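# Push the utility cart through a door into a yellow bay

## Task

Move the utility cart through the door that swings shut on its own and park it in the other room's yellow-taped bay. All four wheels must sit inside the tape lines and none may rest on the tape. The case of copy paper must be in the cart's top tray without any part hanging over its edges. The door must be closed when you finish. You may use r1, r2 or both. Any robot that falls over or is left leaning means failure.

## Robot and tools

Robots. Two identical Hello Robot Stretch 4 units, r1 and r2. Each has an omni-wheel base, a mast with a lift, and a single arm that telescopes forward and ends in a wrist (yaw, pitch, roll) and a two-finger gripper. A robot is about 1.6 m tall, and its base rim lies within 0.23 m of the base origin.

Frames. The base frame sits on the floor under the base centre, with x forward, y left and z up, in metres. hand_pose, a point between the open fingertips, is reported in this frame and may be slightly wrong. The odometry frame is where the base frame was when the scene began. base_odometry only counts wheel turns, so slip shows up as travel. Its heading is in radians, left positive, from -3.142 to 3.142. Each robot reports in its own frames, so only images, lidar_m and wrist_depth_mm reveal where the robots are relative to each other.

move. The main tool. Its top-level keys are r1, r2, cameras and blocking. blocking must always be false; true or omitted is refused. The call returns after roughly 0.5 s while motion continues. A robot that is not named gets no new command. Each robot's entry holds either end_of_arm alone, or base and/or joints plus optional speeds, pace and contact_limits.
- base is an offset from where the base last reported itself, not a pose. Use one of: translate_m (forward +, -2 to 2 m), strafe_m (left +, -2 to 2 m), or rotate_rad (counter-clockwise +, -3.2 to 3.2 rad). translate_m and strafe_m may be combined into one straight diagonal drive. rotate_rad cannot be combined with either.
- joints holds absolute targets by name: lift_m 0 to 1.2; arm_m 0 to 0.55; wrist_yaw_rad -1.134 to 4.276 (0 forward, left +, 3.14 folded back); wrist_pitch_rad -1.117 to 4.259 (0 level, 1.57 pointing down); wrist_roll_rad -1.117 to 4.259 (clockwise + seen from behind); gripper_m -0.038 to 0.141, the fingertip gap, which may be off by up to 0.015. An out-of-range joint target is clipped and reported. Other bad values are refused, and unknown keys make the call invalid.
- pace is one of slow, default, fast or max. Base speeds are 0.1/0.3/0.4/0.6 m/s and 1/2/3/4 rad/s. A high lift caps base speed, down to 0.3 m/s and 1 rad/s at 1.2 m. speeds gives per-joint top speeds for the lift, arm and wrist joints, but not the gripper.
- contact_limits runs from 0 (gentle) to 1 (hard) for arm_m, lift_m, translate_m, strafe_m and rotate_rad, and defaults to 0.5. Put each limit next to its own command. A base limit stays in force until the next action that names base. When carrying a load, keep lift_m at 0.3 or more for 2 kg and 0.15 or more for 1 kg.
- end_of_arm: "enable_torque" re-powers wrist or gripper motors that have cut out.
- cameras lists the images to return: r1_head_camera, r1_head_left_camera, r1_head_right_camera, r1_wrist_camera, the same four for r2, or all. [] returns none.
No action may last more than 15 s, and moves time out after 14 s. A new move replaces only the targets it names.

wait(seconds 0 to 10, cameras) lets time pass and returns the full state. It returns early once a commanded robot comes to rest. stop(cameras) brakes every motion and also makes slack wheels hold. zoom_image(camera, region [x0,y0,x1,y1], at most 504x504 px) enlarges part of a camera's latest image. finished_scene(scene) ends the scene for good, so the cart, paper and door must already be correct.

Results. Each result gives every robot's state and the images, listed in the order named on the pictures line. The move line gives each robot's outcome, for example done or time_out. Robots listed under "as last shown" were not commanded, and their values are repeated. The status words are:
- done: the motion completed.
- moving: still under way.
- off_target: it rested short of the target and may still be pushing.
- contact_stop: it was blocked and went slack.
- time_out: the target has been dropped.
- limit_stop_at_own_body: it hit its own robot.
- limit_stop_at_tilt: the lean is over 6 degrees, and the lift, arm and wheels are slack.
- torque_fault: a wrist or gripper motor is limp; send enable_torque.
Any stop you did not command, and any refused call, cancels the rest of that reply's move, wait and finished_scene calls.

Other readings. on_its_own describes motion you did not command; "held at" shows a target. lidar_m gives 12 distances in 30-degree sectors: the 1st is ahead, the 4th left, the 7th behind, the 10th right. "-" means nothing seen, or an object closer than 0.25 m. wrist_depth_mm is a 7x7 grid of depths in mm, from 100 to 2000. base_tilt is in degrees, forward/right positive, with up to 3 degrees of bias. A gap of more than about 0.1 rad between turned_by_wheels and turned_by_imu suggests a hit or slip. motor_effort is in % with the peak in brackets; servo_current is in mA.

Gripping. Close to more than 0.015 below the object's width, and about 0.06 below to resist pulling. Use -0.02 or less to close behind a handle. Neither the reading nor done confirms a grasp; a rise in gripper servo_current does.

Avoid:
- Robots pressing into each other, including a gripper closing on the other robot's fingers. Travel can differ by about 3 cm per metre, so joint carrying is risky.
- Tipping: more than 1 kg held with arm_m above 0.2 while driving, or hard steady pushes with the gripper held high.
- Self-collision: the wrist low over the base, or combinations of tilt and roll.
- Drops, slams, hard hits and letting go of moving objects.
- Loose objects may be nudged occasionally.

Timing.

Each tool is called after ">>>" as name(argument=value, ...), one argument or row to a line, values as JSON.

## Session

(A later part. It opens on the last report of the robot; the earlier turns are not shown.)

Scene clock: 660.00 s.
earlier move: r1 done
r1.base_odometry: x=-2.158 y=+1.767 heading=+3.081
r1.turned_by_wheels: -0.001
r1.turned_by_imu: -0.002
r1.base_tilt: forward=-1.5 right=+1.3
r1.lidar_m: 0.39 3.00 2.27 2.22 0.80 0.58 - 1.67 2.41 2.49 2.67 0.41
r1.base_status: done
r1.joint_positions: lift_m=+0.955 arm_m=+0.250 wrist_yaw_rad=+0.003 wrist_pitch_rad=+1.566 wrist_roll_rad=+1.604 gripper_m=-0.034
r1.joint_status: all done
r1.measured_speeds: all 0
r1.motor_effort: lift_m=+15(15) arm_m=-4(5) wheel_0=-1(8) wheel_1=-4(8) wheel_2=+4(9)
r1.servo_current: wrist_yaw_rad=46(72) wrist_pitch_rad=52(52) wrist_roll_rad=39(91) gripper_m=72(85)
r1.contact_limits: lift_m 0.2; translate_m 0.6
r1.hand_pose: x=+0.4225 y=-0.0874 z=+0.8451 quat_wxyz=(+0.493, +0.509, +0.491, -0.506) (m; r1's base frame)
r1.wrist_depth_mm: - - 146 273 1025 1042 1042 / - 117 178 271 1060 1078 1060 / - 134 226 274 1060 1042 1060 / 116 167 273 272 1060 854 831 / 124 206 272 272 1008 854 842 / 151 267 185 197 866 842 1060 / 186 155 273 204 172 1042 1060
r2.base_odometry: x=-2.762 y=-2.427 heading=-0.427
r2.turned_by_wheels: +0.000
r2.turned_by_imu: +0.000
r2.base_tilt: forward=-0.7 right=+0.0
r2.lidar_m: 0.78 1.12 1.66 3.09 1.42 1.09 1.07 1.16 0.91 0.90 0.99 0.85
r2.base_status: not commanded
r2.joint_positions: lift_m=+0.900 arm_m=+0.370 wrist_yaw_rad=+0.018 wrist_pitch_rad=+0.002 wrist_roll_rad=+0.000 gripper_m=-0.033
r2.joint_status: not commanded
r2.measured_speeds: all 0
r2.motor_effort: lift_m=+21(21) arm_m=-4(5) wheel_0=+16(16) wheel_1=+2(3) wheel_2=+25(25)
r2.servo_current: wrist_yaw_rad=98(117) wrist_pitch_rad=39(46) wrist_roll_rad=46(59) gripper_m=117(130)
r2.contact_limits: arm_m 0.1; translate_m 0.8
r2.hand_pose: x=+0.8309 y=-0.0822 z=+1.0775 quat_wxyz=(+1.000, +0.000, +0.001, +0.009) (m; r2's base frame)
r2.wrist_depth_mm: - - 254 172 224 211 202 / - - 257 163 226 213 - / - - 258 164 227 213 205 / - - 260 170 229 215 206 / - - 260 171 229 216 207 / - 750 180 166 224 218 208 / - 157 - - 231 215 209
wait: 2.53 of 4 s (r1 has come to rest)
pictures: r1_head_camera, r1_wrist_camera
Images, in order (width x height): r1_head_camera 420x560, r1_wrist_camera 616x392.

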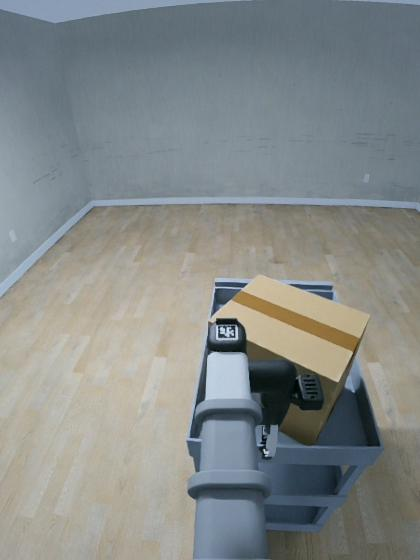

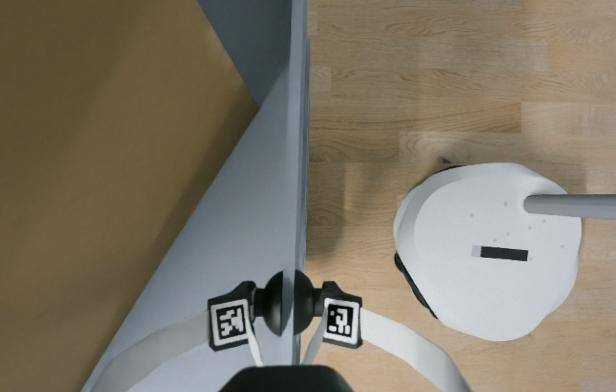

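>>> move(
  blocking=false,
  cameras=[],
  r1={"base":{"translate_m":-0.5,"strafe_m":-0.05},"pace":"slow","contact_limits":{"translate_m":0.6}},
)

>>> wait(
  seconds=8,
  cameras=["r1_wrist_camera","r1_head_camera","r2_head_camera","r1_head_left_camera","r1_head_right_camera"],
)

Scene clock: 668.17 s.
move: r1 moving
r1.base_odometry: x=-2.146 y=+1.768 heading=+3.081
r1.turned_by_wheels: +0.000
r1.turned_by_imu: -0.001
r1.base_tilt: forward=-1.5 right=+1.3
r1.lidar_m: 0.40 3.00 2.30 2.23 0.79 0.61 - 1.67 2.36 2.50 2.65 0.44
r1.base_status: translate_m moving; strafe_m moving
r1.joint_positions: lift_m=+0.955 arm_m=+0.250 wrist_yaw_rad=+0.003 wrist_pitch_rad=+1.562 wrist_roll_rad=+1.604 gripper_m=-0.034
r1.joint_status: not commanded
r1.measured_speeds: translate_m=-0.048 strafe_m=-0.005 rotate_rad=+0.001 lift_m=+0.000 arm_m=+0.000 wrist_yaw_rad=+0.000 wrist_pitch_rad=-0.006 wrist_roll_rad=-0.001
r1.motor_effort: lift_m=+15(15) arm_m=-3(4) wheel_0=-7(8) wheel_1=-7(9) wheel_2=+8(8)
r1.servo_current: wrist_yaw_rad=65(65) wrist_pitch_rad=46(52) wrist_roll_rad=46(78) gripper_m=72(78)
r1.contact_limits: lift_m 0.2; translate_m 0.6
r1.hand_pose: x=+0.4237 y=-0.0874 z=+0.8452 quat_wxyz=(+0.494, +0.510, +0.490, -0.505) (m; r1's base frame)
r1.wrist_depth_mm: - 120 273 273 1060 1060 1042 / - 122 189 1060 1060 1060 1042 / - 147 238 1042 1042 1042 1060 / 116 171 273 1060 1042 842 842 / 134 212 273 1078 1060 854 842 / 164 274 185 195 1025 831 854 / 196 153 274 204 160 1060 1060
r2: as last shown
r2.base_tilt: forward=-0.6 right=+0.1
r2.lidar_m: 0.75 1.11 1.67 3.13 1.41 1.08 1.05 1.17 0.94 0.89 0.97 0.86
r2.motor_effort: lift_m=+21(21) arm_m=-4(4) wheel_0=+16(16) wheel_1=+2(3) wheel_2=+25(25)
r2.servo_current: wrist_yaw_rad=104(111) wrist_pitch_rad=39(39) wrist_roll_rad=46(59) gripper_m=124(130)
r2.contact_limits: arm_m 0.1; translate_m 0.8
r2.wrist_depth_mm: - - 254 172 223 211 203 / - - 255 163 225 213 - / - - 257 163 226 213 206 / - - 260 170 229 215 206 / - - 260 170 230 216 208 / - 750 179 167 225 218 208 / - 150 - - 230 215 210
pictures: none
No camera images: "cameras" was empty.

Scene clock: 673.97 s.
earlier move: r1 done
r1.base_odometry: x=-1.656 y=+1.787 heading=+3.080
r1.turned_by_wheels: +0.000
r1.turned_by_imu: -0.002
r1.base_tilt: forward=-1.6 right=+1.3
r1.lidar_m: 0.39 3.08 2.37 0.33 0.37 0.58 4.11 1.19 1.67 2.43 2.57 0.44
r1.base_status: done
r1.joint_positions: lift_m=+0.955 arm_m=+0.250 wrist_yaw_rad=+0.003 wrist_pitch_rad=+1.565 wrist_roll_rad=+1.602 gripper_m=-0.034
r1.joint_status: not commanded
r1.measured_speeds: all 0
r1.motor_effort: lift_m=+15(15) arm_m=-4(4) wheel_0=-7(11) wheel_1=-4(9) wheel_2=+0(8)
r1.servo_current: wrist_yaw_rad=39(72) wrist_pitch_rad=52(65) wrist_roll_rad=39(78) gripper_m=78(78)
r1.contact_limits: lift_m 0.2; translate_m 0.6
r1.hand_pose: x=+0.4229 y=-0.0874 z=+0.8452 quat_wxyz=(+0.494, +0.509, +0.491, -0.506) (m; r1's base frame)
r1.wrist_depth_mm: - 119 274 1078 1060 1060 1060 / - 123 198 1042 1060 1078 1060 / - 142 239 1060 1078 1060 1042 / 116 167 272 273 1042 866 1060 / 121 205 274 273 946 854 854 / 144 249 185 198 179 842 854 / 169 153 273 203 1060 854 1060
r2.base_odometry: x=-2.762 y=-2.427 heading=-0.427
r2.turned_by_wheels: +0.000
r2.turned_by_imu: +0.001
r2.base_tilt: forward=-0.7 right=+0.0
r2.lidar_m: 0.77 1.26 4.96 3.12 1.42 1.10 1.08 1.14 0.93 0.91 0.97 0.83
r2.base_status: not commanded
r2.joint_positions: lift_m=+0.900 arm_m=+0.370 wrist_yaw_rad=+0.018 wrist_pitch_rad=+0.002 wrist_roll_rad=+0.000 gripper_m=-0.033
r2.joint_status: not commanded
r2.measured_speeds: all 0
r2.on_its_own: wrist_yaw_rad is at rest, and its servo_current (117 mA) is outside its rest range (0 to 104 mA)
r2.motor_effort: lift_m=+21(21) arm_m=-4(5) wheel_0=+16(16) wheel_1=+3(3) wheel_2=+24(25)
r2.servo_current: wrist_yaw_rad=117(117) wrist_pitch_rad=33(46) wrist_roll_rad=46(65) gripper_m=117(137)
r2.contact_limits: arm_m 0.1; translate_m 0.8
r2.hand_pose: x=+0.8309 y=-0.0822 z=+1.0775 quat_wxyz=(+1.000, +0.000, +0.001, +0.009) (m; r2's base frame)
r2.wrist_depth_mm: - - 254 172 224 211 203 / - - 256 163 226 213 - / - 691 259 164 227 214 206 / 991 - 259 170 228 215 206 / 788 - 262 170 229 217 208 / 778 788 179 167 224 218 208 / 634 141 - - 230 214 210
wait: 5.80 of 8 s (r1 has come to rest)
pictures: r1_head_camera, r1_head_left_camera, r1_head_right_camera, r1_wrist_camera, r2_head_camera
Images, in order (width x height): r1_head_camera 420x560, r1_head_left_camera 420x672, r1_head_right_camera 420x672, r1_wrist_camera 616x392, r2_head_camera 420x560.

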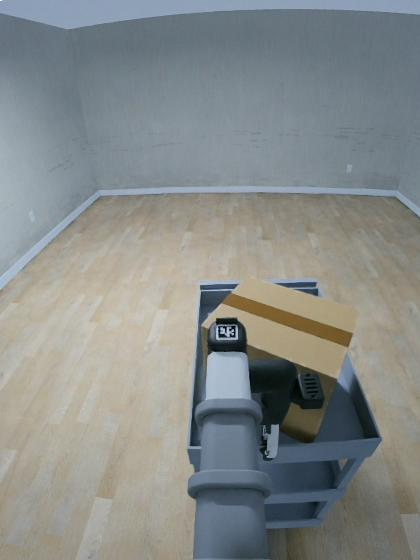

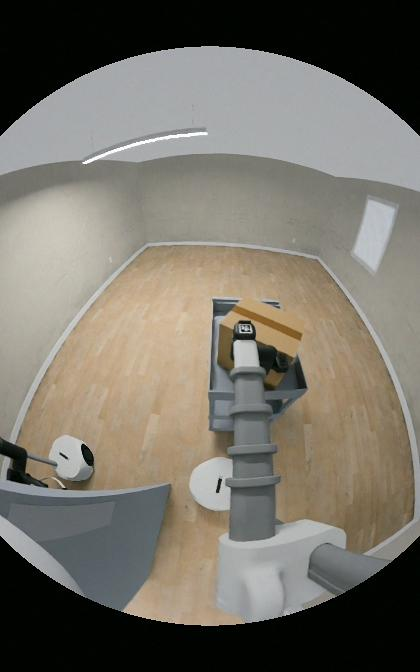

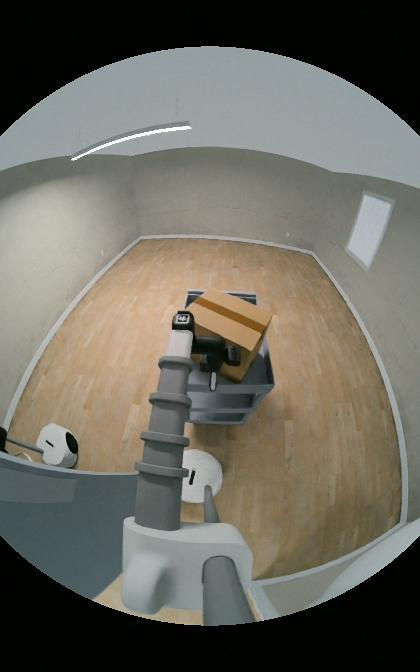

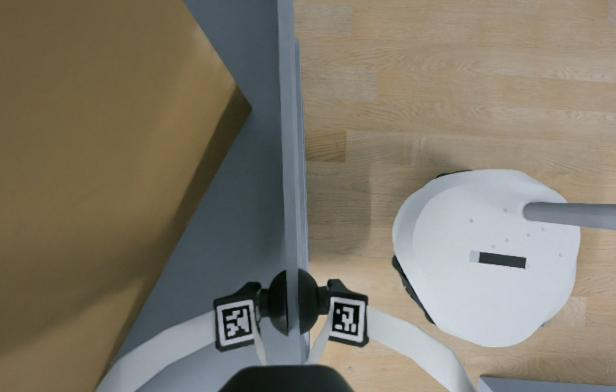

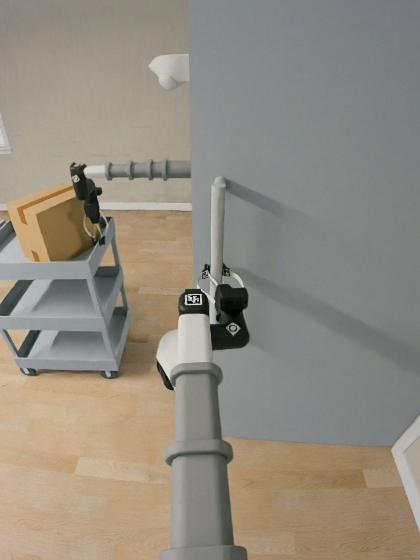

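>>> move(
  blocking=false,
  cameras=[],
  r1={"base":{"translate_m":-0.45,"strafe_m":-0.07},"pace":"slow","contact_limits":{"translate_m":0.6}},
)

>>> wait(
  seconds=8,
  cameras=["r2_head_camera","r1_head_left_camera","r1_head_right_camera"],
)

Scene clock: 684.43 s.
move: r1 moving
r1.base_odometry: x=-1.644 y=+1.788 heading=+3.080
r1.turned_by_wheels: +0.000
r1.turned_by_imu: -0.001
r1.base_tilt: forward=-1.6 right=+1.2
r1.lidar_m: 0.39 3.12 2.38 0.34 0.37 0.58 4.07 1.18 1.62 2.41 2.56 0.42
r1.base_status: translate_m moving; strafe_m moving
r1.joint_positions: lift_m=+0.955 arm_m=+0.250 wrist_yaw_rad=+0.003 wrist_pitch_rad=+1.565 wrist_roll_rad=+1.602 gripper_m=-0.034
r1.joint_status: not commanded
r1.measured_speeds: translate_m=-0.049 strafe_m=-0.007 rotate_rad=-0.002 lift_m=+0.000 arm_m=+0.000 wrist_yaw_rad=+0.000 wrist_pitch_rad=+0.000 wrist_roll_rad=+0.000
r1.motor_effort: lift_m=+15(15) arm_m=-3(4) wheel_0=-7(10) wheel_1=-5(7) wheel_2=+8(8)
r1.servo_current: wrist_yaw_rad=39(59) wrist_pitch_rad=52(52) wrist_roll_rad=52(59) gripper_m=72(72)
r1.contact_limits: lift_m 0.2; translate_m 0.6
r1.hand_pose: x=+0.4229 y=-0.0874 z=+0.8452 quat_wxyz=(+0.494, +0.509, +0.491, -0.506) (m; r1's base frame)
r1.wrist_depth_mm: - 121 274 1042 1042 1060 1060 / - 128 207 1060 1060 1060 1042 / - 148 249 1060 1060 1042 1060 / 114 169 272 1060 1060 842 1060 / 126 205 274 272 1025 842 842 / 150 259 185 198 842 831 854 / 176 155 273 203 176 866 1060
r2.base_odometry: x=-2.762 y=-2.427 heading=-0.427
r2.turned_by_wheels: +0.000
r2.turned_by_imu: +0.000
r2.base_tilt: forward=-0.7 right=+0.0
r2.lidar_m: 0.76 1.28 4.97 3.09 1.41 1.11 1.08 1.14 0.95 0.89 0.99 0.84
r2.base_status: not commanded
r2.joint_positions: lift_m=+0.900 arm_m=+0.370 wrist_yaw_rad=+0.018 wrist_pitch_rad=+0.002 wrist_roll_rad=+0.000 gripper_m=-0.033
r2.joint_status: not commanded
r2.measured_speeds: all 0
r2.motor_effort: lift_m=+21(21) arm_m=-4(4) wheel_0=+16(16) wheel_1=+3(3) wheel_2=+25(25)
r2.servo_current: wrist_yaw_rad=91(117) wrist_pitch_rad=39(46) wrist_roll_rad=52(52) gripper_m=124(124)
r2.contact_limits: arm_m 0.1; translate_m 0.8
r2.hand_pose: x=+0.8309 y=-0.0822 z=+1.0775 quat_wxyz=(+1.000, +0.000, +0.001, +0.009) (m; r2's base frame)
r2.wrist_depth_mm: - - 253 172 224 211 202 / - - 255 163 225 213 - / - 691 257 164 227 213 205 / - - 259 170 229 215 206 / 798 931 260 171 229 216 208 / 788 798 180 166 224 218 208 / 634 141 - - 230 215 210
pictures: none
No camera images: "cameras" was empty.

Scene clock: 689.77 s.
earlier move: r1 done
r1.base_odometry: x=-1.203 y=+1.829 heading=+3.080
r1.turned_by_wheels: +0.000
r1.turned_by_imu: +0.000
r1.base_tilt: forward=-1.6 right=+1.3
r1.lidar_m: 0.38 3.28 0.46 0.45 0.50 0.79 3.62 0.76 0.99 2.32 2.46 0.43
r1.base_status: done
r1.joint_positions: lift_m=+0.955 arm_m=+0.250 wrist_yaw_rad=+0.003 wrist_pitch_rad=+1.566 wrist_roll_rad=+1.601 gripper_m=-0.034
r1.joint_status: not commanded
r1.measured_speeds: all 0
r1.motor_effort: lift_m=+15(15) arm_m=-4(4) wheel_0=+0(10) wheel_1=-4(9) wheel_2=+4(8)
r1.servo_current: wrist_yaw_rad=65(72) wrist_pitch_rad=46(59) wrist_roll_rad=59(65) gripper_m=65(78)
r1.contact_limits: lift_m 0.2; translate_m 0.6
r1.hand_pose: x=+0.4225 y=-0.0874 z=+0.8451 quat_wxyz=(+0.494, +0.508, +0.492, -0.506) (m; r1's base frame)
r1.wrist_depth_mm: - 122 272 1060 1042 1078 1042 / - 130 273 1042 1078 1060 1060 / - 147 256 1060 1060 1060 1060 / 117 168 272 1060 1042 842 1060 / 116 202 273 1060 931 842 854 / 140 227 273 196 179 854 1060 / 151 154 274 204 1078 842 1060
r2.base_odometry: x=-2.762 y=-2.427 heading=-0.427
r2.turned_by_wheels: +0.000
r2.turned_by_imu: +0.001
r2.base_tilt: forward=-0.6 right=+0.0
r2.lidar_m: 0.77 1.26 4.95 3.09 1.42 1.10 1.07 1.16 0.90 0.91 0.99 0.85
r2.base_status: not commanded
r2.joint_positions: lift_m=+0.900 arm_m=+0.370 wrist_yaw_rad=+0.018 wrist_pitch_rad=+0.002 wrist_roll_rad=+0.000 gripper_m=-0.033
r2.joint_status: not commanded
r2.measured_speeds: all 0
r2.on_its_own: wrist_yaw_rad is at rest, and its servo_current (111 mA) is outside its rest range (0 to 104 mA)
r2.motor_effort: lift_m=+21(21) arm_m=-4(5) wheel_0=+16(16) wheel_1=+3(3) wheel_2=+25(25)
r2.servo_current: wrist_yaw_rad=111(117) wrist_pitch_rad=39(46) wrist_roll_rad=46(59) gripper_m=117(130)
r2.contact_limits: arm_m 0.1; translate_m 0.8
r2.hand_pose: x=+0.8309 y=-0.0822 z=+1.0775 quat_wxyz=(+1.000, +0.000, +0.001, +0.009) (m; r2's base frame)
r2.wrist_depth_mm: - - 254 171 223 211 202 / - - 256 163 226 213 - / - - 257 164 226 213 205 / - - 258 171 228 214 207 / - 778 262 171 229 216 207 / 904 750 179 166 224 218 208 / - 142 640 - 231 215 210
wait: 5.33 of 8 s (r1 has come to rest)
pictures: r1_head_left_camera, r1_head_right_camera, r2_head_camera
Images, in order (width x height): r1_head_left_camera 420x672, r1_head_right_camera 420x672, r2_head_camera 420x560.

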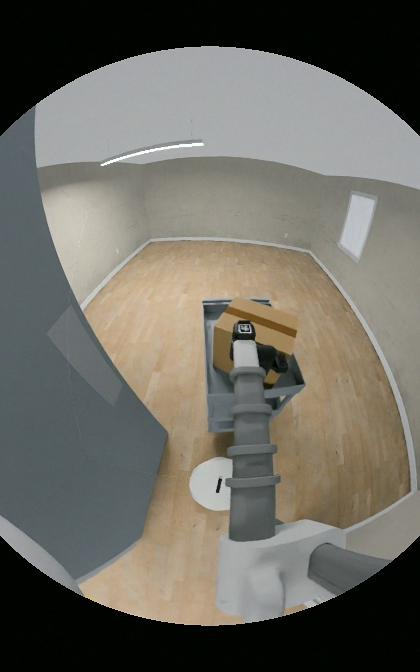

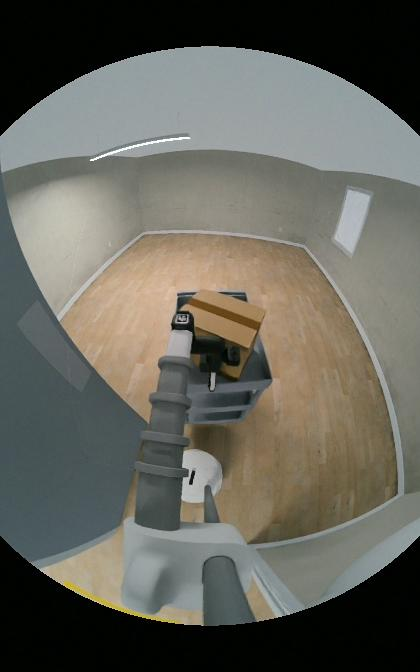

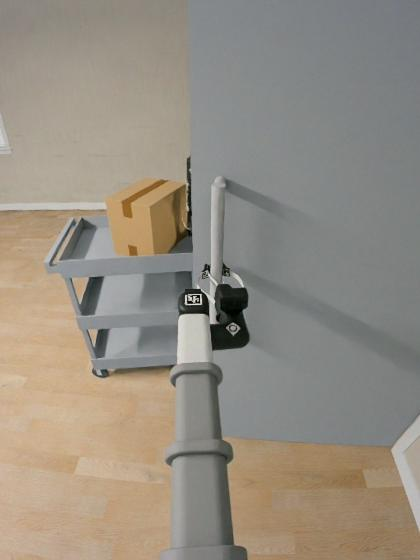

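>>> move(
  blocking=false,
  cameras=[],
  r1={"base":{"translate_m":-0.6,"strafe_m":0.05},"pace":"slow","contact_limits":{"translate_m":0.5}},
)

>>> wait(
  seconds=8,
  cameras=["r1_wrist_camera","r1_head_left_camera","r1_head_right_camera"],
)

Scene clock: 732.53 s.
move: r1 moving
r1.base_odometry: x=-1.191 y=+1.827 heading=+3.080
r1.turned_by_wheels: +0.000
r1.turned_by_imu: +0.000
r1.base_tilt: forward=-1.5 right=+1.3
r1.lidar_m: 0.37 3.27 0.47 0.45 0.49 0.81 3.58 0.75 0.96 2.30 2.45 0.42
r1.base_status: translate_m moving; strafe_m moving
r1.joint_positions: lift_m=+0.955 arm_m=+0.250 wrist_yaw_rad=+0.003 wrist_pitch_rad=+1.566 wrist_roll_rad=+1.601 gripper_m=-0.034
r1.joint_status: not commanded
r1.measured_speeds: translate_m=-0.049 strafe_m=+0.003 rotate_rad=+0.000 lift_m=+0.000 arm_m=+0.000 wrist_yaw_rad=+0.000 wrist_pitch_rad=-0.002 wrist_roll_rad=+0.000
r1.motor_effort: lift_m=+15(15) arm_m=-4(4) wheel_0=-6(6) wheel_1=-2(7) wheel_2=+9(10)
r1.servo_current: wrist_yaw_rad=46(59) wrist_pitch_rad=46(52) wrist_roll_rad=59(65) gripper_m=72(72)
r1.contact_limits: lift_m 0.2; translate_m 0.5
r1.hand_pose: x=+0.4226 y=-0.0874 z=+0.8451 quat_wxyz=(+0.494, +0.508, +0.492, -0.506) (m; r1's base frame)
r1.wrist_depth_mm: - 118 272 1060 1060 1042 1042 / 107 134 273 1060 1042 1042 1042 / 105 148 271 1078 1060 1042 1060 / 118 173 273 1060 1042 842 1078 / 125 205 273 1042 1042 842 854 / 145 235 190 196 866 854 866 / 161 151 273 203 175 1042 1078
r2.base_odometry: x=-2.762 y=-2.427 heading=-0.427
r2.turned_by_wheels: +0.000
r2.turned_by_imu: +0.000
r2.base_tilt: forward=-0.6 right=+0.0
r2.lidar_m: 0.75 1.25 5.01 3.12 1.41 1.11 1.07 1.16 0.92 0.90 0.98 0.85
r2.base_status: not commanded
r2.joint_positions: lift_m=+0.900 arm_m=+0.370 wrist_yaw_rad=+0.018 wrist_pitch_rad=+0.002 wrist_roll_rad=+0.000 gripper_m=-0.033
r2.joint_status: not commanded
r2.measured_speeds: all 0
r2.motor_effort: lift_m=+21(21) arm_m=-4(4) wheel_0=+15(16) wheel_1=+2(3) wheel_2=+25(25)
r2.servo_current: wrist_yaw_rad=98(104) wrist_pitch_rad=39(46) wrist_roll_rad=39(59) gripper_m=124(130)
r2.contact_limits: arm_m 0.1; translate_m 0.8
r2.hand_pose: x=+0.8309 y=-0.0822 z=+1.0775 quat_wxyz=(+1.000, +0.000, +0.001, +0.009) (m; r2's base frame)
r2.wrist_depth_mm: - - 254 171 224 211 202 / - - 254 163 225 213 - / - - 257 164 226 213 205 / - - 259 171 229 214 206 / - 788 262 171 230 216 207 / 904 768 180 166 224 217 209 / - 142 647 - 231 215 210
pictures: none
No camera images: "cameras" was empty.

Scene clock: 739.33 s.
earlier move: r1 done
r1.base_odometry: x=-0.608 y=+1.742 heading=+3.079
r1.turned_by_wheels: -0.001
r1.turned_by_imu: -0.002
r1.base_tilt: forward=-1.6 right=+1.3
r1.lidar_m: 0.38 0.61 0.48 0.48 2.61 3.02 2.94 3.16 0.43 0.44 2.45 0.41
r1.base_status: done
r1.joint_positions: lift_m=+0.955 arm_m=+0.250 wrist_yaw_rad=+0.003 wrist_pitch_rad=+1.567 wrist_roll_rad=+1.601 gripper_m=-0.034
r1.joint_status: not commanded
r1.measured_speeds: all 0
r1.motor_effort: lift_m=+15(15) arm_m=-4(4) wheel_0=-7(11) wheel_1=-2(7) wheel_2=+0(10)
r1.servo_current: wrist_yaw_rad=52(78) wrist_pitch_rad=39(59) wrist_roll_rad=46(72) gripper_m=65(78)
r1.contact_limits: lift_m 0.2; translate_m 0.5
r1.hand_pose: x=+0.4221 y=-0.0874 z=+0.8451 quat_wxyz=(+0.494, +0.508, +0.492, -0.506) (m; r1's base frame)
r1.wrist_depth_mm: - - 274 1060 1060 1060 778 / - 121 197 1025 1078 1060 1042 / - 137 240 273 1060 1078 1060 / 116 161 273 273 1078 854 1078 / 120 204 273 273 931 854 854 / 142 247 184 197 179 854 1060 / 167 152 273 181 1042 842 1060
r2.base_odometry: x=-2.762 y=-2.427 heading=-0.427
r2.turned_by_wheels: +0.000
r2.turned_by_imu: +0.001
r2.base_tilt: forward=-0.7 right=+0.0
r2.lidar_m: 0.78 3.96 4.97 3.09 1.42 1.08 1.08 1.16 0.93 0.91 0.99 0.85
r2.base_status: not commanded
r2.joint_positions: lift_m=+0.900 arm_m=+0.370 wrist_yaw_rad=+0.018 wrist_pitch_rad=+0.002 wrist_roll_rad=+0.000 gripper_m=-0.033
r2.joint_status: not commanded
r2.measured_speeds: all 0
r2.motor_effort: lift_m=+21(21) arm_m=-4(5) wheel_0=+16(17) wheel_1=+2(3) wheel_2=+25(25)
r2.servo_current: wrist_yaw_rad=98(117) wrist_pitch_rad=39(52) wrist_roll_rad=59(59) gripper_m=117(130)
r2.contact_limits: arm_m 0.1; translate_m 0.8
r2.hand_pose: x=+0.8309 y=-0.0822 z=+1.0775 quat_wxyz=(+1.000, +0.000, +0.001, +0.009) (m; r2's base frame)
r2.wrist_depth_mm: - - 254 172 224 211 203 / - - 255 164 225 211 - / - - 257 164 228 213 205 / - - 258 170 229 215 206 / - - 262 170 230 216 206 / - - 179 166 224 219 209 / - 157 - - 230 215 210
wait: 6.80 of 8 s (r1 has come to rest)
pictures: r1_head_left_camera, r1_head_right_camera, r1_wrist_camera
Images, in order (width x height): r1_head_left_camera 420x672, r1_head_right_camera 420x672, r1_wrist_camera 616x392.

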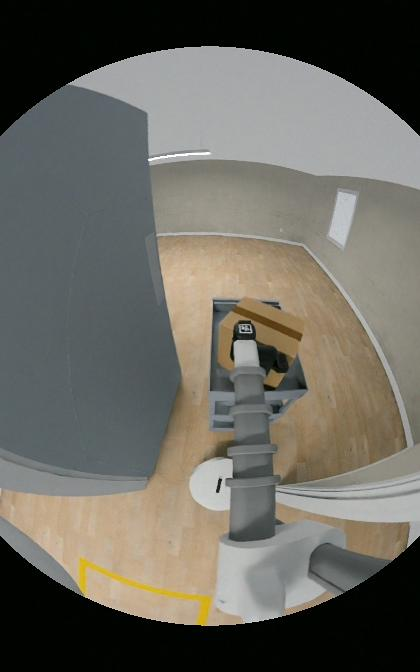

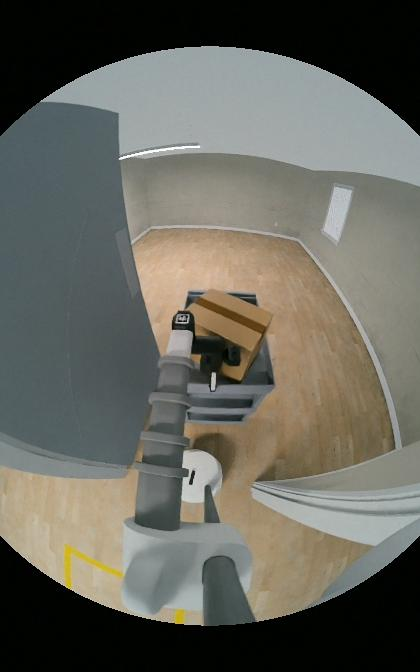

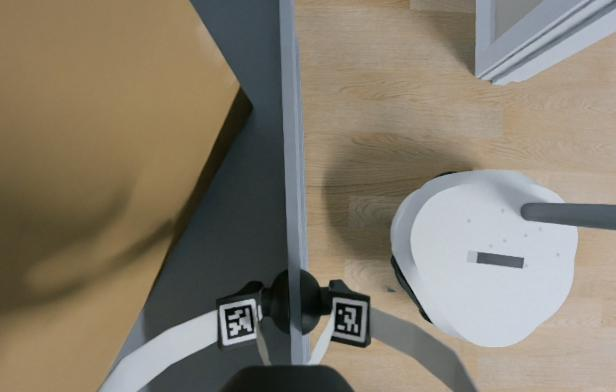

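>>> move(
  blocking=false,
  cameras=[],
  r1={"base":{"translate_m":-0.25,"strafe_m":0.13},"pace":"slow","contact_limits":{"translate_m":0.5}},
)

>>> wait(
  seconds=5,
  cameras=["r1_wrist_camera","r1_head_left_camera","r1_head_right_camera"],
)

Scene clock: 749.23 s.
move: r1 moving
r1.base_odometry: x=-0.595 y=+1.734 heading=+3.079
r1.turned_by_wheels: -0.001
r1.turned_by_imu: -0.001
r1.base_tilt: forward=-1.6 right=+1.3
r1.lidar_m: 0.40 0.64 0.50 0.47 2.56 3.04 2.95 3.12 0.47 0.44 2.47 0.44
r1.base_status: translate_m moving; strafe_m moving
r1.joint_positions: lift_m=+0.955 arm_m=+0.250 wrist_yaw_rad=+0.003 wrist_pitch_rad=+1.566 wrist_roll_rad=+1.601 gripper_m=-0.034
r1.joint_status: not commanded
r1.measured_speeds: translate_m=-0.049 strafe_m=+0.026 rotate_rad=-0.001 lift_m=+0.000 arm_m=+0.000 wrist_yaw_rad=+0.000 wrist_pitch_rad=-0.005 wrist_roll_rad=+0.000
r1.motor_effort: lift_m=+15(15) arm_m=-4(4) wheel_0=-12(12) wheel_1=-4(4) wheel_2=+5(6)
r1.servo_current: wrist_yaw_rad=46(52) wrist_pitch_rad=46(46) wrist_roll_rad=46(59) gripper_m=72(72)
r1.contact_limits: lift_m 0.2; translate_m 0.5
r1.hand_pose: x=+0.4224 y=-0.0874 z=+0.8451 quat_wxyz=(+0.494, +0.508, +0.492, -0.506) (m; r1's base frame)
r1.wrist_depth_mm: - 122 273 1060 1060 1060 778 / - 129 213 1060 1060 1060 1042 / - 149 257 1060 1060 1042 1078 / 118 175 273 1042 1078 842 1042 / 135 211 273 274 1008 854 854 / 154 265 183 198 854 854 854 / 181 156 274 204 176 842 1042
r2: as last shown
r2.turned_by_imu: +0.000
r2.base_tilt: forward=-0.6 right=+0.0
r2.lidar_m: 0.75 3.95 4.98 3.11 1.40 1.10 1.06 1.17 0.93 0.89 0.99 0.86
r2.motor_effort: lift_m=+21(21) arm_m=-4(4) wheel_0=+16(17) wheel_1=+3(3) wheel_2=+24(25)
r2.servo_current: wrist_yaw_rad=98(111) wrist_pitch_rad=39(39) wrist_roll_rad=39(52) gripper_m=117(130)
r2.contact_limits: arm_m 0.1; translate_m 0.8
r2.wrist_depth_mm: - - 254 172 224 211 202 / - - 256 164 226 213 - / - - 257 164 227 214 204 / - - 258 171 228 215 206 / - - 262 170 229 217 208 / - - 180 166 224 218 208 / - 157 - - 231 215 210
pictures: none
No camera images: "cameras" was empty.

Scene clock: 752.73 s.
earlier move: r1 done
r1.base_odometry: x=-0.366 y=+1.596 heading=+3.079
r1.turned_by_wheels: +0.000
r1.turned_by_imu: -0.001
r1.base_tilt: forward=-1.6 right=+1.3
r1.lidar_m: 0.39 0.51 0.42 0.48 2.45 2.74 2.69 2.90 2.52 0.55 0.50 0.39
r1.base_status: done
r1.joint_positions: lift_m=+0.955 arm_m=+0.250 wrist_yaw_rad=+0.002 wrist_pitch_rad=+1.568 wrist_roll_rad=+1.601 gripper_m=-0.034
r1.joint_status: not commanded
r1.measured_speeds: all 0
r1.motor_effort: lift_m=+15(15) arm_m=-4(4) wheel_0=-6(13) wheel_1=-3(7) wheel_2=-1(6)
r1.servo_current: wrist_yaw_rad=65(72) wrist_pitch_rad=39(52) wrist_roll_rad=59(65) gripper_m=72(78)
r1.contact_limits: lift_m 0.2; translate_m 0.5
r1.hand_pose: x=+0.4218 y=-0.0874 z=+0.8451 quat_wxyz=(+0.493, +0.508, +0.492, -0.506) (m; r1's base frame)
r1.wrist_depth_mm: - - 140 276 1060 1060 1078 / - 112 167 273 1060 1078 1078 / - 136 224 274 1078 1060 1060 / 113 168 270 273 1078 866 854 / 129 225 271 273 904 854 866 / 162 271 183 200 182 842 1060 / 222 153 272 204 1060 1060 1060
r2.base_odometry: x=-2.762 y=-2.427 heading=-0.427
r2.turned_by_wheels: +0.000
r2.turned_by_imu: +0.000
r2.base_tilt: forward=-0.7 right=+0.0
r2.lidar_m: 0.77 3.94 4.98 3.11 1.41 1.10 1.07 1.15 0.93 0.92 0.99 0.85
r2.base_status: not commanded
r2.joint_positions: lift_m=+0.900 arm_m=+0.370 wrist_yaw_rad=+0.018 wrist_pitch_rad=+0.002 wrist_roll_rad=+0.000 gripper_m=-0.033
r2.joint_status: not commanded
r2.measured_speeds: all 0
r2.motor_effort: lift_m=+21(21) arm_m=-4(5) wheel_0=+16(17) wheel_1=+3(3) wheel_2=+25(25)
r2.servo_current: wrist_yaw_rad=104(111) wrist_pitch_rad=39(52) wrist_roll_rad=39(59) gripper_m=124(130)
r2.contact_limits: arm_m 0.1; translate_m 0.8
r2.hand_pose: x=+0.8309 y=-0.0822 z=+1.0775 quat_wxyz=(+1.000, +0.000, +0.001, +0.009) (m; r2's base frame)
r2.wrist_depth_mm: - - 254 172 223 211 202 / - - 256 163 226 213 - / - - 258 164 227 213 204 / - - 258 171 229 216 206 / - - 260 170 229 216 207 / - - 180 166 225 218 208 / - 158 - - 231 214 209
wait: 3.50 of 5 s (r1 has come to rest)
pictures: r1_head_left_camera, r1_head_right_camera, r1_wrist_camera
Images, in order (width x height): r1_head_left_camera 420x672, r1_head_right_camera 420x672, r1_wrist_camera 616x392.

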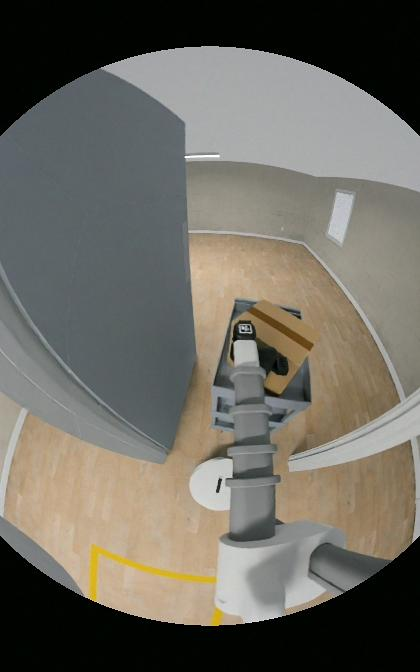

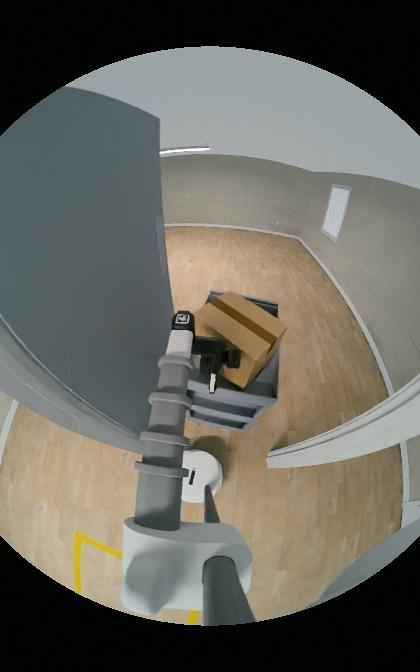

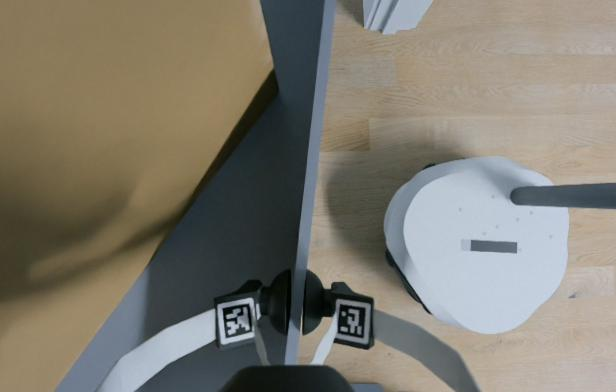

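>>> move(
  blocking=false,
  cameras=[],
  r1={"base":{"translate_m":-0.25,"strafe_m":0.0},"pace":"slow","contact_limits":{"translate_m":0.5}},
)

>>> wait(
  seconds=5,
  cameras=["r1_wrist_camera","r1_head_camera","r1_head_right_camera"],
)

Scene clock: 763.63 s.
move: r1 moving
r1.base_odometry: x=-0.354 y=+1.595 heading=+3.078
r1.turned_by_wheels: -0.001
r1.turned_by_imu: -0.001
r1.base_tilt: forward=-1.6 right=+1.3
r1.lidar_m: 0.41 0.52 0.40 0.50 2.44 2.76 2.70 2.87 2.51 0.56 0.58 0.41
r1.base_status: translate_m moving; strafe_m moving
r1.joint_positions: lift_m=+0.955 arm_m=+0.250 wrist_yaw_rad=+0.002 wrist_pitch_rad=+1.568 wrist_roll_rad=+1.601 gripper_m=-0.034
r1.joint_status: not commanded
r1.measured_speeds: translate_m=-0.049 strafe_m=+0.000 rotate_rad=+0.001 lift_m=+0.000 arm_m=+0.000 wrist_yaw_rad=+0.000 wrist_pitch_rad=-0.001 wrist_roll_rad=+0.000
r1.motor_effort: lift_m=+15(15) arm_m=-4(4) wheel_0=-10(10) wheel_1=-5(8) wheel_2=+5(5)
r1.servo_current: wrist_yaw_rad=46(59) wrist_pitch_rad=39(46) wrist_roll_rad=46(72) gripper_m=65(78)
r1.contact_limits: lift_m 0.2; translate_m 0.5
r1.hand_pose: x=+0.4218 y=-0.0874 z=+0.8451 quat_wxyz=(+0.493, +0.508, +0.492, -0.506) (m; r1's base frame)
r1.wrist_depth_mm: - - 139 273 1060 1042 1042 / - 116 172 272 1078 1060 1060 / - 137 231 273 1060 1078 1042 / 115 176 273 273 1060 866 854 / 144 237 273 273 946 854 842 / 174 273 184 197 854 842 1060 / 232 149 272 204 1060 1042 1060
r2: as last shown
r2.lidar_m: 0.78 3.94 4.99 3.10 1.44 1.10 1.07 1.16 0.93 0.91 0.99 0.85
r2.motor_effort: lift_m=+21(21) arm_m=-4(4) wheel_0=+16(16) wheel_1=+2(3) wheel_2=+24(25)
r2.servo_current: wrist_yaw_rad=98(104) wrist_pitch_rad=33(46) wrist_roll_rad=59(59) gripper_m=117(130)
r2.contact_limits: arm_m 0.1; translate_m 0.8
r2.wrist_depth_mm: - - 253 171 224 211 203 / - - 256 163 225 213 - / - - 256 164 226 214 205 / - - 259 171 229 215 206 / - - 262 170 229 217 208 / - - 179 167 224 217 209 / - 157 - - 230 215 210
pictures: none
No camera images: "cameras" was empty.

Scene clock: 766.90 s.
earlier move: r1 done
r1.base_odometry: x=-0.117 y=+1.580 heading=+3.079
r1.turned_by_wheels: +0.001
r1.turned_by_imu: +0.001
r1.base_tilt: forward=-1.6 right=+1.3
r1.lidar_m: 0.38 0.58 0.54 1.78 2.46 2.53 2.44 2.64 2.46 1.09 0.64 0.40
r1.base_status: done
r1.joint_positions: lift_m=+0.955 arm_m=+0.250 wrist_yaw_rad=+0.002 wrist_pitch_rad=+1.567 wrist_roll_rad=+1.601 gripper_m=-0.034
r1.joint_status: not commanded
r1.measured_speeds: all 0
r1.motor_effort: lift_m=+15(15) arm_m=-4(4) wheel_0=+0(10) wheel_1=-4(8) wheel_2=+4(11)
r1.servo_current: wrist_yaw_rad=52(65) wrist_pitch_rad=39(52) wrist_roll_rad=46(72) gripper_m=72(78)
r1.contact_limits: lift_m 0.2; translate_m 0.5
r1.hand_pose: x=+0.4222 y=-0.0874 z=+0.8451 quat_wxyz=(+0.494, +0.508, +0.492, -0.506) (m; r1's base frame)
r1.wrist_depth_mm: - - 138 272 1060 1060 1060 / - 111 163 272 1042 1060 1060 / - 132 212 273 1060 1060 1042 / 116 166 273 271 1060 854 854 / 126 215 272 273 946 854 854 / 165 273 187 197 842 854 1060 / 215 153 272 181 177 1060 1078
r2.base_odometry: x=-2.762 y=-2.427 heading=-0.427
r2.turned_by_wheels: +0.000
r2.turned_by_imu: +0.000
r2.base_tilt: forward=-0.6 right=+0.0
r2.lidar_m: 0.76 3.96 4.97 3.10 1.42 1.09 1.09 1.15 0.93 0.91 1.00 0.84
r2.base_status: not commanded
r2.joint_positions: lift_m=+0.900 arm_m=+0.370 wrist_yaw_rad=+0.018 wrist_pitch_rad=+0.002 wrist_roll_rad=+0.000 gripper_m=-0.033
r2.joint_status: not commanded
r2.measured_speeds: all 0
r2.on_its_own: wrist_yaw_rad is at rest, and its servo_current (111 mA) is outside its rest range (0 to 104 mA)
r2.motor_effort: lift_m=+21(21) arm_m=-4(5) wheel_0=+16(16) wheel_1=+2(3) wheel_2=+25(25)
r2.servo_current: wrist_yaw_rad=111(117) wrist_pitch_rad=46(46) wrist_roll_rad=52(59) gripper_m=117(130)
r2.contact_limits: arm_m 0.1; translate_m 0.8
r2.hand_pose: x=+0.8309 y=-0.0822 z=+1.0775 quat_wxyz=(+1.000, +0.000, +0.001, +0.009) (m; r2's base frame)
r2.wrist_depth_mm: - - 254 172 224 211 204 / - - 255 163 225 212 - / - - 258 164 227 214 204 / - - 258 171 229 214 206 / - - 262 170 231 216 208 / - - 179 166 225 217 209 / - 157 - - 231 215 210
wait: 3.27 of 5 s (r1 has come to rest)
pictures: r1_head_camera, r1_head_right_camera, r1_wrist_camera
Images, in order (width x height): r1_head_camera 420x560, r1_head_right_camera 420x672, r1_wrist_camera 616x392.

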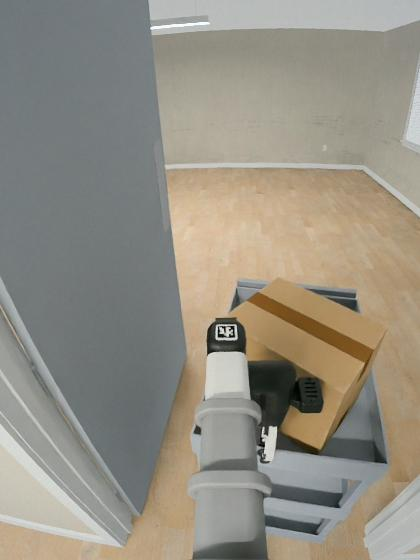

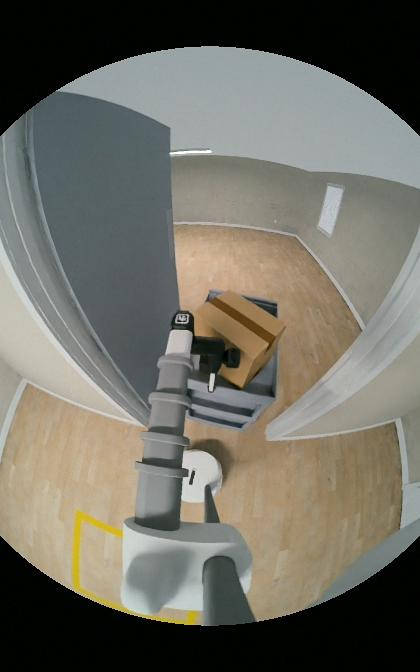

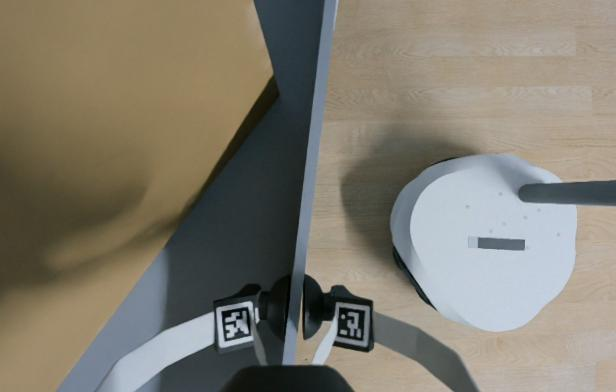

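>>> move(
  blocking=false,
  cameras=[],
  r1={"base":{"translate_m":-0.6,"strafe_m":0.13},"joints":{"wrist_roll_rad":1.66},"pace":"slow","contact_limits":{"translate_m":0.5}},
)

>>> wait(
  seconds=8,
  cameras=["r1_wrist_camera","r1_head_camera","r1_head_right_camera","r1_head_left_camera"],
)

Scene clock: 791.87 s.
move: r1 moving
r1.base_odometry: x=-0.105 y=+1.577 heading=+3.078
r1.turned_by_wheels: +0.000
r1.turned_by_imu: +0.000
r1.base_tilt: forward=-1.6 right=+1.2
r1.lidar_m: 0.42 0.58 0.54 1.83 2.44 2.51 2.43 2.63 2.46 1.13 0.64 0.42
r1.base_status: translate_m moving; strafe_m moving
r1.joint_positions: lift_m=+0.955 arm_m=+0.250 wrist_yaw_rad=+0.002 wrist_pitch_rad=+1.566 wrist_roll_rad=+1.659 gripper_m=-0.034
r1.joint_status: wrist_roll_rad moving
r1.measured_speeds: translate_m=-0.048 strafe_m=+0.010 rotate_rad=+0.001 lift_m=+0.000 arm_m=+0.000 wrist_yaw_rad=+0.000 wrist_pitch_rad=-0.017 wrist_roll_rad=+0.000
r1.motor_effort: lift_m=+15(15) arm_m=-4(4) wheel_0=-3(6) wheel_1=-4(6) wheel_2=+8(9)
r1.servo_current: wrist_yaw_rad=46(59) wrist_pitch_rad=39(52) wrist_roll_rad=72(72) gripper_m=72(72)
r1.contact_limits: lift_m 0.2; translate_m 0.5
r1.hand_pose: x=+0.4224 y=-0.0874 z=+0.8451 quat_wxyz=(+0.479, +0.522, +0.477, -0.520) (m; r1's base frame)
r1.wrist_depth_mm: - - 136 272 1060 1060 1042 / - 118 181 272 1042 1060 1078 / - 141 227 272 1078 1042 1078 / 114 176 273 273 1060 842 854 / 140 225 273 272 1060 854 842 / 173 274 186 198 931 842 1060 / 220 150 273 204 174 1025 1042
r2.base_odometry: x=-2.762 y=-2.427 heading=-0.427
r2.turned_by_wheels: +0.000
r2.turned_by_imu: +0.000
r2.base_tilt: forward=-0.7 right=+0.0
r2.lidar_m: 0.76 3.94 4.98 3.10 1.41 1.10 1.06 1.15 0.93 0.91 1.00 0.83
r2.base_status: not commanded
r2.joint_positions: lift_m=+0.900 arm_m=+0.370 wrist_yaw_rad=+0.018 wrist_pitch_rad=+0.002 wrist_roll_rad=+0.000 gripper_m=-0.033
r2.joint_status: not commanded
r2.measured_speeds: all 0
r2.motor_effort: lift_m=+21(21) arm_m=-4(4) wheel_0=+16(16) wheel_1=+3(3) wheel_2=+25(25)
r2.servo_current: wrist_yaw_rad=111(111) wrist_pitch_rad=39(46) wrist_roll_rad=52(65) gripper_m=124(124)
r2.contact_limits: arm_m 0.1; translate_m 0.8
r2.hand_pose: x=+0.8309 y=-0.0822 z=+1.0775 quat_wxyz=(+1.000, +0.000, +0.001, +0.009) (m; r2's base frame)
r2.wrist_depth_mm: - - 254 171 224 211 203 / - - 255 163 226 212 - / - - 258 164 227 214 205 / - - 258 171 228 214 206 / - - 260 171 229 216 208 / - - 179 166 224 217 208 / - 157 - - 231 215 210
pictures: none
No camera images: "cameras" was empty.

Scene clock: 798.77 s.
earlier move: r1 done
r1.base_odometry: x=+0.473 y=+1.412 heading=+3.077
r1.turned_by_wheels: -0.001
r1.turned_by_imu: -0.004
r1.base_tilt: forward=-1.6 right=+1.3
r1.lidar_m: 0.40 0.98 1.42 2.21 2.33 1.90 1.85 2.00 2.58 2.49 0.46 0.38
r1.base_status: done
r1.joint_positions: lift_m=+0.955 arm_m=+0.250 wrist_yaw_rad=+0.002 wrist_pitch_rad=+1.568 wrist_roll_rad=+1.659 gripper_m=-0.034
r1.joint_status: all done
r1.measured_speeds: all 0
r1.motor_effort: lift_m=+15(15) arm_m=-4(4) wheel_0=-9(13) wheel_1=-3(7) wheel_2=-1(9)
r1.servo_current: wrist_yaw_rad=52(72) wrist_pitch_rad=46(52) wrist_roll_rad=52(72) gripper_m=72(78)
r1.contact_limits: lift_m 0.2; translate_m 0.5
r1.hand_pose: x=+0.4219 y=-0.0874 z=+0.8451 quat_wxyz=(+0.478, +0.522, +0.477, -0.521) (m; r1's base frame)
r1.wrist_depth_mm: - - 128 273 1078 1060 1060 / - 109 157 259 1060 1060 1042 / - 135 208 273 1060 1060 1060 / 118 173 272 272 1025 842 854 / 154 253 273 273 1025 854 854 / 201 273 182 199 182 854 1060 / 273 151 273 203 1060 132 1042
r2.base_odometry: x=-2.762 y=-2.427 heading=-0.427
r2.turned_by_wheels: +0.000
r2.turned_by_imu: +0.001
r2.base_tilt: forward=-0.6 right=+0.0
r2.lidar_m: 0.77 3.93 4.96 3.12 1.40 1.10 1.07 1.17 0.92 0.90 0.99 0.85
r2.base_status: not commanded
r2.joint_positions: lift_m=+0.900 arm_m=+0.370 wrist_yaw_rad=+0.018 wrist_pitch_rad=+0.002 wrist_roll_rad=+0.000 gripper_m=-0.033
r2.joint_status: not commanded
r2.measured_speeds: all 0
r2.motor_effort: lift_m=+21(21) arm_m=-4(5) wheel_0=+15(16) wheel_1=+2(3) wheel_2=+25(25)
r2.servo_current: wrist_yaw_rad=98(117) wrist_pitch_rad=39(46) wrist_roll_rad=52(65) gripper_m=124(130)
r2.contact_limits: arm_m 0.1; translate_m 0.8
r2.hand_pose: x=+0.8309 y=-0.0822 z=+1.0775 quat_wxyz=(+1.000, +0.000, +0.001, +0.009) (m; r2's base frame)
r2.wrist_depth_mm: - - 253 172 224 211 202 / - - 255 164 226 213 - / - - 258 163 226 213 206 / - - 259 171 229 214 207 / - - 260 171 230 216 208 / - - 179 166 225 217 208 / - 158 - - 231 215 210
wait: 6.90 of 8 s (r1 has come to rest)
pictures: r1_head_camera, r1_head_left_camera, r1_head_right_camera, r1_wrist_camera
Images, in order (width x height): r1_head_camera 420x560, r1_head_left_camera 420x672, r1_head_right_camera 420x672, r1_wrist_camera 616x392.

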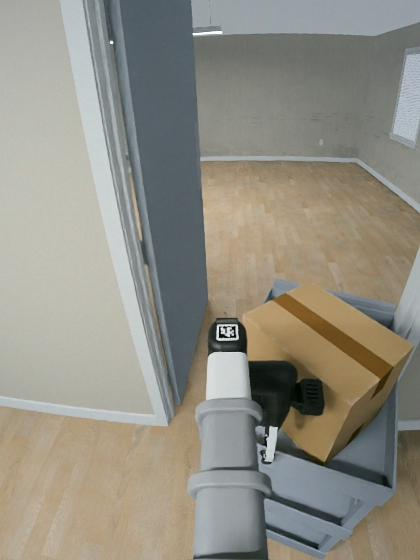

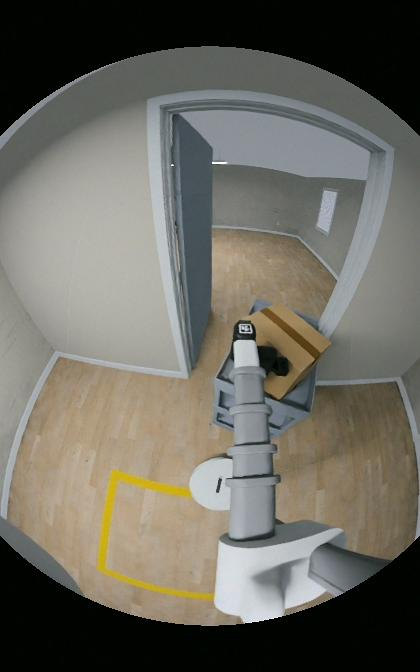

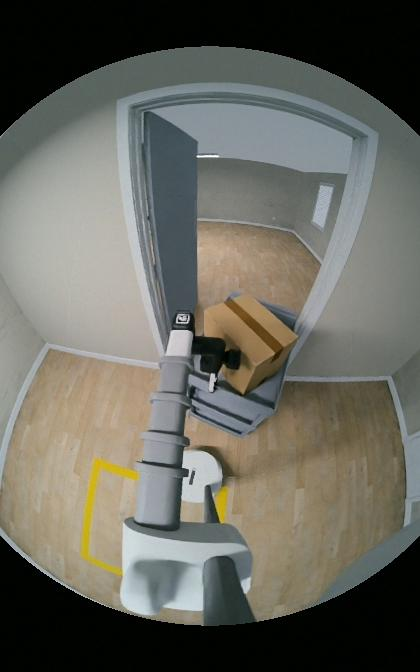

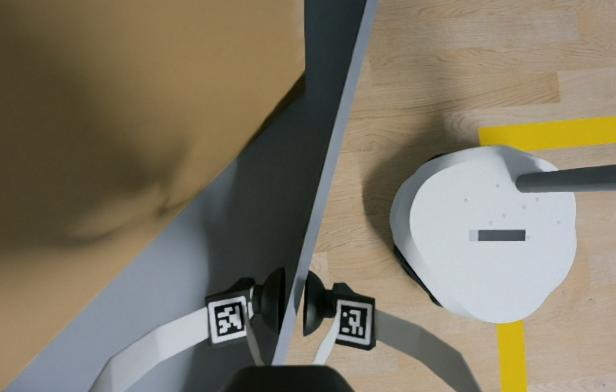

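>>> move(
  blocking=false,
  cameras=[],
  r1={"base":{"translate_m":-0.65,"strafe_m":0.26},"joints":{"wrist_roll_rad":1.6},"pace":"slow","contact_limits":{"translate_m":0.5}},
)

>>> wait(
  seconds=9,
  cameras=["r1_wrist_camera","r1_head_camera","r1_head_right_camera","r1_head_left_camera"],
)

Scene clock: 836.60 s.
move: r1 moving
r1.base_odometry: x=+0.485 y=+1.407 heading=+3.076
r1.turned_by_wheels: -0.001
r1.turned_by_imu: -0.002
r1.base_tilt: forward=-1.6 right=+1.3
r1.lidar_m: 0.42 0.99 1.45 2.20 2.37 1.87 1.84 1.97 2.59 2.50 0.43 0.40
r1.base_status: translate_m moving; strafe_m moving
r1.joint_positions: lift_m=+0.955 arm_m=+0.250 wrist_yaw_rad=+0.002 wrist_pitch_rad=+1.567 wrist_roll_rad=+1.606 gripper_m=-0.034
r1.joint_status: wrist_roll_rad moving
r1.measured_speeds: translate_m=-0.049 strafe_m=+0.019 rotate_rad=-0.002 lift_m=+0.000 arm_m=+0.000 wrist_yaw_rad=+0.000 wrist_pitch_rad=-0.001 wrist_roll_rad=+0.000
r1.motor_effort: lift_m=+15(15) arm_m=-4(4) wheel_0=-15(15) wheel_1=-5(6) wheel_2=+3(5)
r1.servo_current: wrist_yaw_rad=65(65) wrist_pitch_rad=46(46) wrist_roll_rad=59(98) gripper_m=78(78)
r1.contact_limits: lift_m 0.2; translate_m 0.5
r1.hand_pose: x=+0.4222 y=-0.0874 z=+0.8451 quat_wxyz=(+0.492, +0.509, +0.490, -0.507) (m; r1's base frame)
r1.wrist_depth_mm: - - 127 168 1078 1078 1060 / - 111 158 251 1060 1042 1060 / - 135 211 273 1078 1060 1060 / 127 182 272 273 1078 854 854 / 168 273 272 273 1008 842 842 / 252 273 182 196 181 831 1060 / 272 147 273 203 1042 - 1060
r2: as last shown
r2.turned_by_imu: +0.000
r2.lidar_m: 0.77 3.92 4.96 3.14 1.40 1.10 1.07 1.17 0.92 0.87 0.98 0.86
r2.motor_effort: lift_m=+21(21) arm_m=-4(4) wheel_0=+16(16) wheel_1=+2(3) wheel_2=+24(25)
r2.servo_current: wrist_yaw_rad=111(111) wrist_pitch_rad=46(46) wrist_roll_rad=39(59) gripper_m=124(124)
r2.contact_limits: arm_m 0.1; translate_m 0.8
r2.wrist_depth_mm: - - 253 171 224 211 202 / - - 255 163 225 213 - / - - 256 164 227 214 205 / - - 259 171 229 215 207 / - - 260 171 230 216 208 / - - 180 166 225 218 209 / - 157 - - 231 215 209
pictures: none
No camera images: "cameras" was empty.

Scene clock: 844.30 s.
earlier move: r1 done
r1.base_odometry: x=+1.105 y=+1.111 heading=+3.076
r1.turned_by_wheels: +0.000
r1.turned_by_imu: -0.004
r1.base_tilt: forward=-1.6 right=+1.3
r1.lidar_m: 0.42 1.68 2.04 1.98 1.61 1.23 1.18 1.27 1.85 2.67 0.31 0.33
r1.base_status: done
r1.joint_positions: lift_m=+0.955 arm_m=+0.250 wrist_yaw_rad=+0.000 wrist_pitch_rad=+1.569 wrist_roll_rad=+1.606 gripper_m=-0.034
r1.joint_status: all done
r1.measured_speeds: all 0
r1.motor_effort: lift_m=+15(15) arm_m=-4(4) wheel_0=-8(15) wheel_1=-4(7) wheel_2=-1(5)
r1.servo_current: wrist_yaw_rad=46(72) wrist_pitch_rad=39(52) wrist_roll_rad=52(98) gripper_m=65(78)
r1.contact_limits: lift_m 0.2; translate_m 0.5
r1.hand_pose: x=+0.4215 y=-0.0874 z=+0.8451 quat_wxyz=(+0.492, +0.509, +0.491, -0.508) (m; r1's base frame)
r1.wrist_depth_mm: - - - - 116 147 1078 / - - 114 141 180 237 1060 / 120 145 181 271 273 1078 1042 / 180 271 271 272 273 854 878 / 270 270 271 272 842 854 854 / 271 270 181 212 186 854 1078 / 267 143 264 202 180 145 1098
r2.base_odometry: x=-2.762 y=-2.427 heading=-0.427
r2.turned_by_wheels: +0.000
r2.turned_by_imu: +0.001
r2.base_tilt: forward=-0.6 right=+0.0
r2.lidar_m: 0.76 3.93 4.98 3.11 1.44 1.09 1.08 1.18 0.93 0.91 0.97 0.86
r2.base_status: not commanded
r2.joint_positions: lift_m=+0.900 arm_m=+0.370 wrist_yaw_rad=+0.018 wrist_pitch_rad=+0.002 wrist_roll_rad=+0.000 gripper_m=-0.033
r2.joint_status: not commanded
r2.measured_speeds: all 0
r2.motor_effort: lift_m=+21(21) arm_m=-4(5) wheel_0=+16(17) wheel_1=+3(3) wheel_2=+25(25)
r2.servo_current: wrist_yaw_rad=98(117) wrist_pitch_rad=39(46) wrist_roll_rad=52(65) gripper_m=124(130)
r2.contact_limits: arm_m 0.1; translate_m 0.8
r2.hand_pose: x=+0.8309 y=-0.0822 z=+1.0775 quat_wxyz=(+1.000, +0.000, +0.001, +0.009) (m; r2's base frame)
r2.wrist_depth_mm: - - 253 172 224 211 203 / - - 257 163 227 213 - / - - 257 164 226 213 204 / - - 259 171 229 214 206 / - - 260 171 229 216 208 / - - 179 167 224 217 210 / - 157 - - 230 214 210
wait: 7.70 of 9 s (r1 has come to rest)
pictures: r1_head_camera, r1_head_left_camera, r1_head_right_camera, r1_wrist_camera
Images, in order (width x height): r1_head_camera 420x560, r1_head_left_camera 420x672, r1_head_right_camera 420x672, r1_wrist_camera 616x392.

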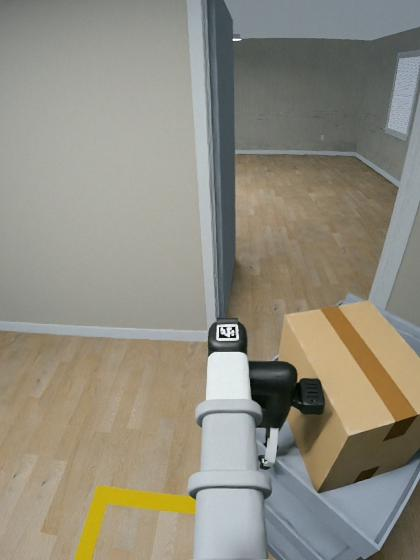

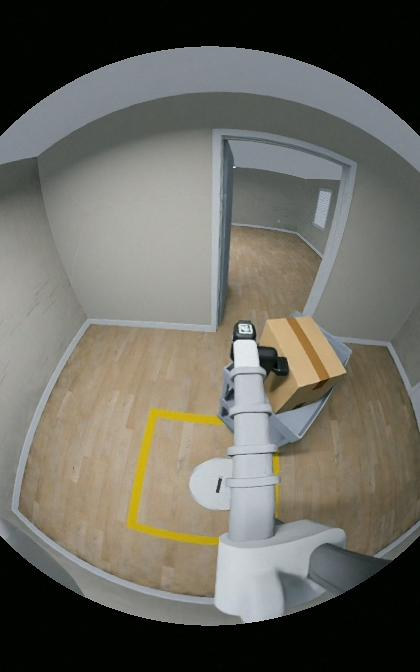

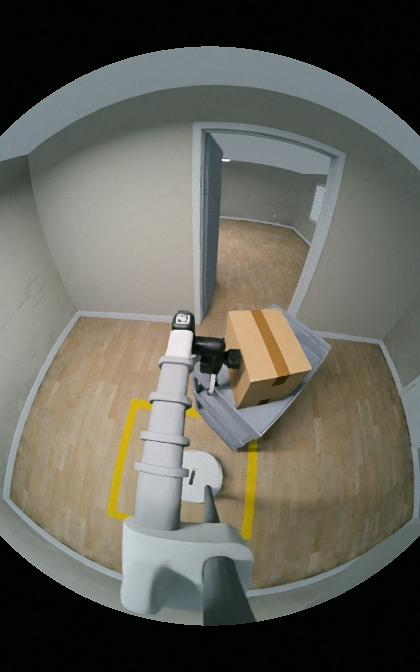

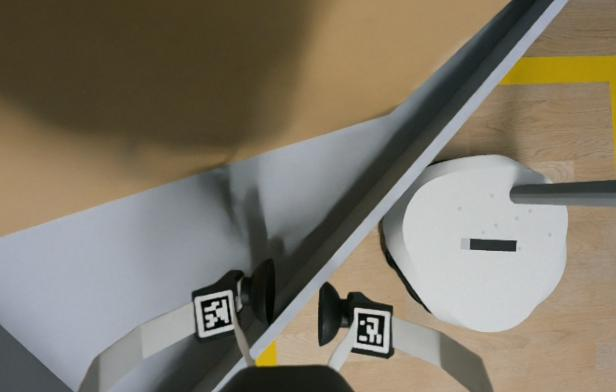

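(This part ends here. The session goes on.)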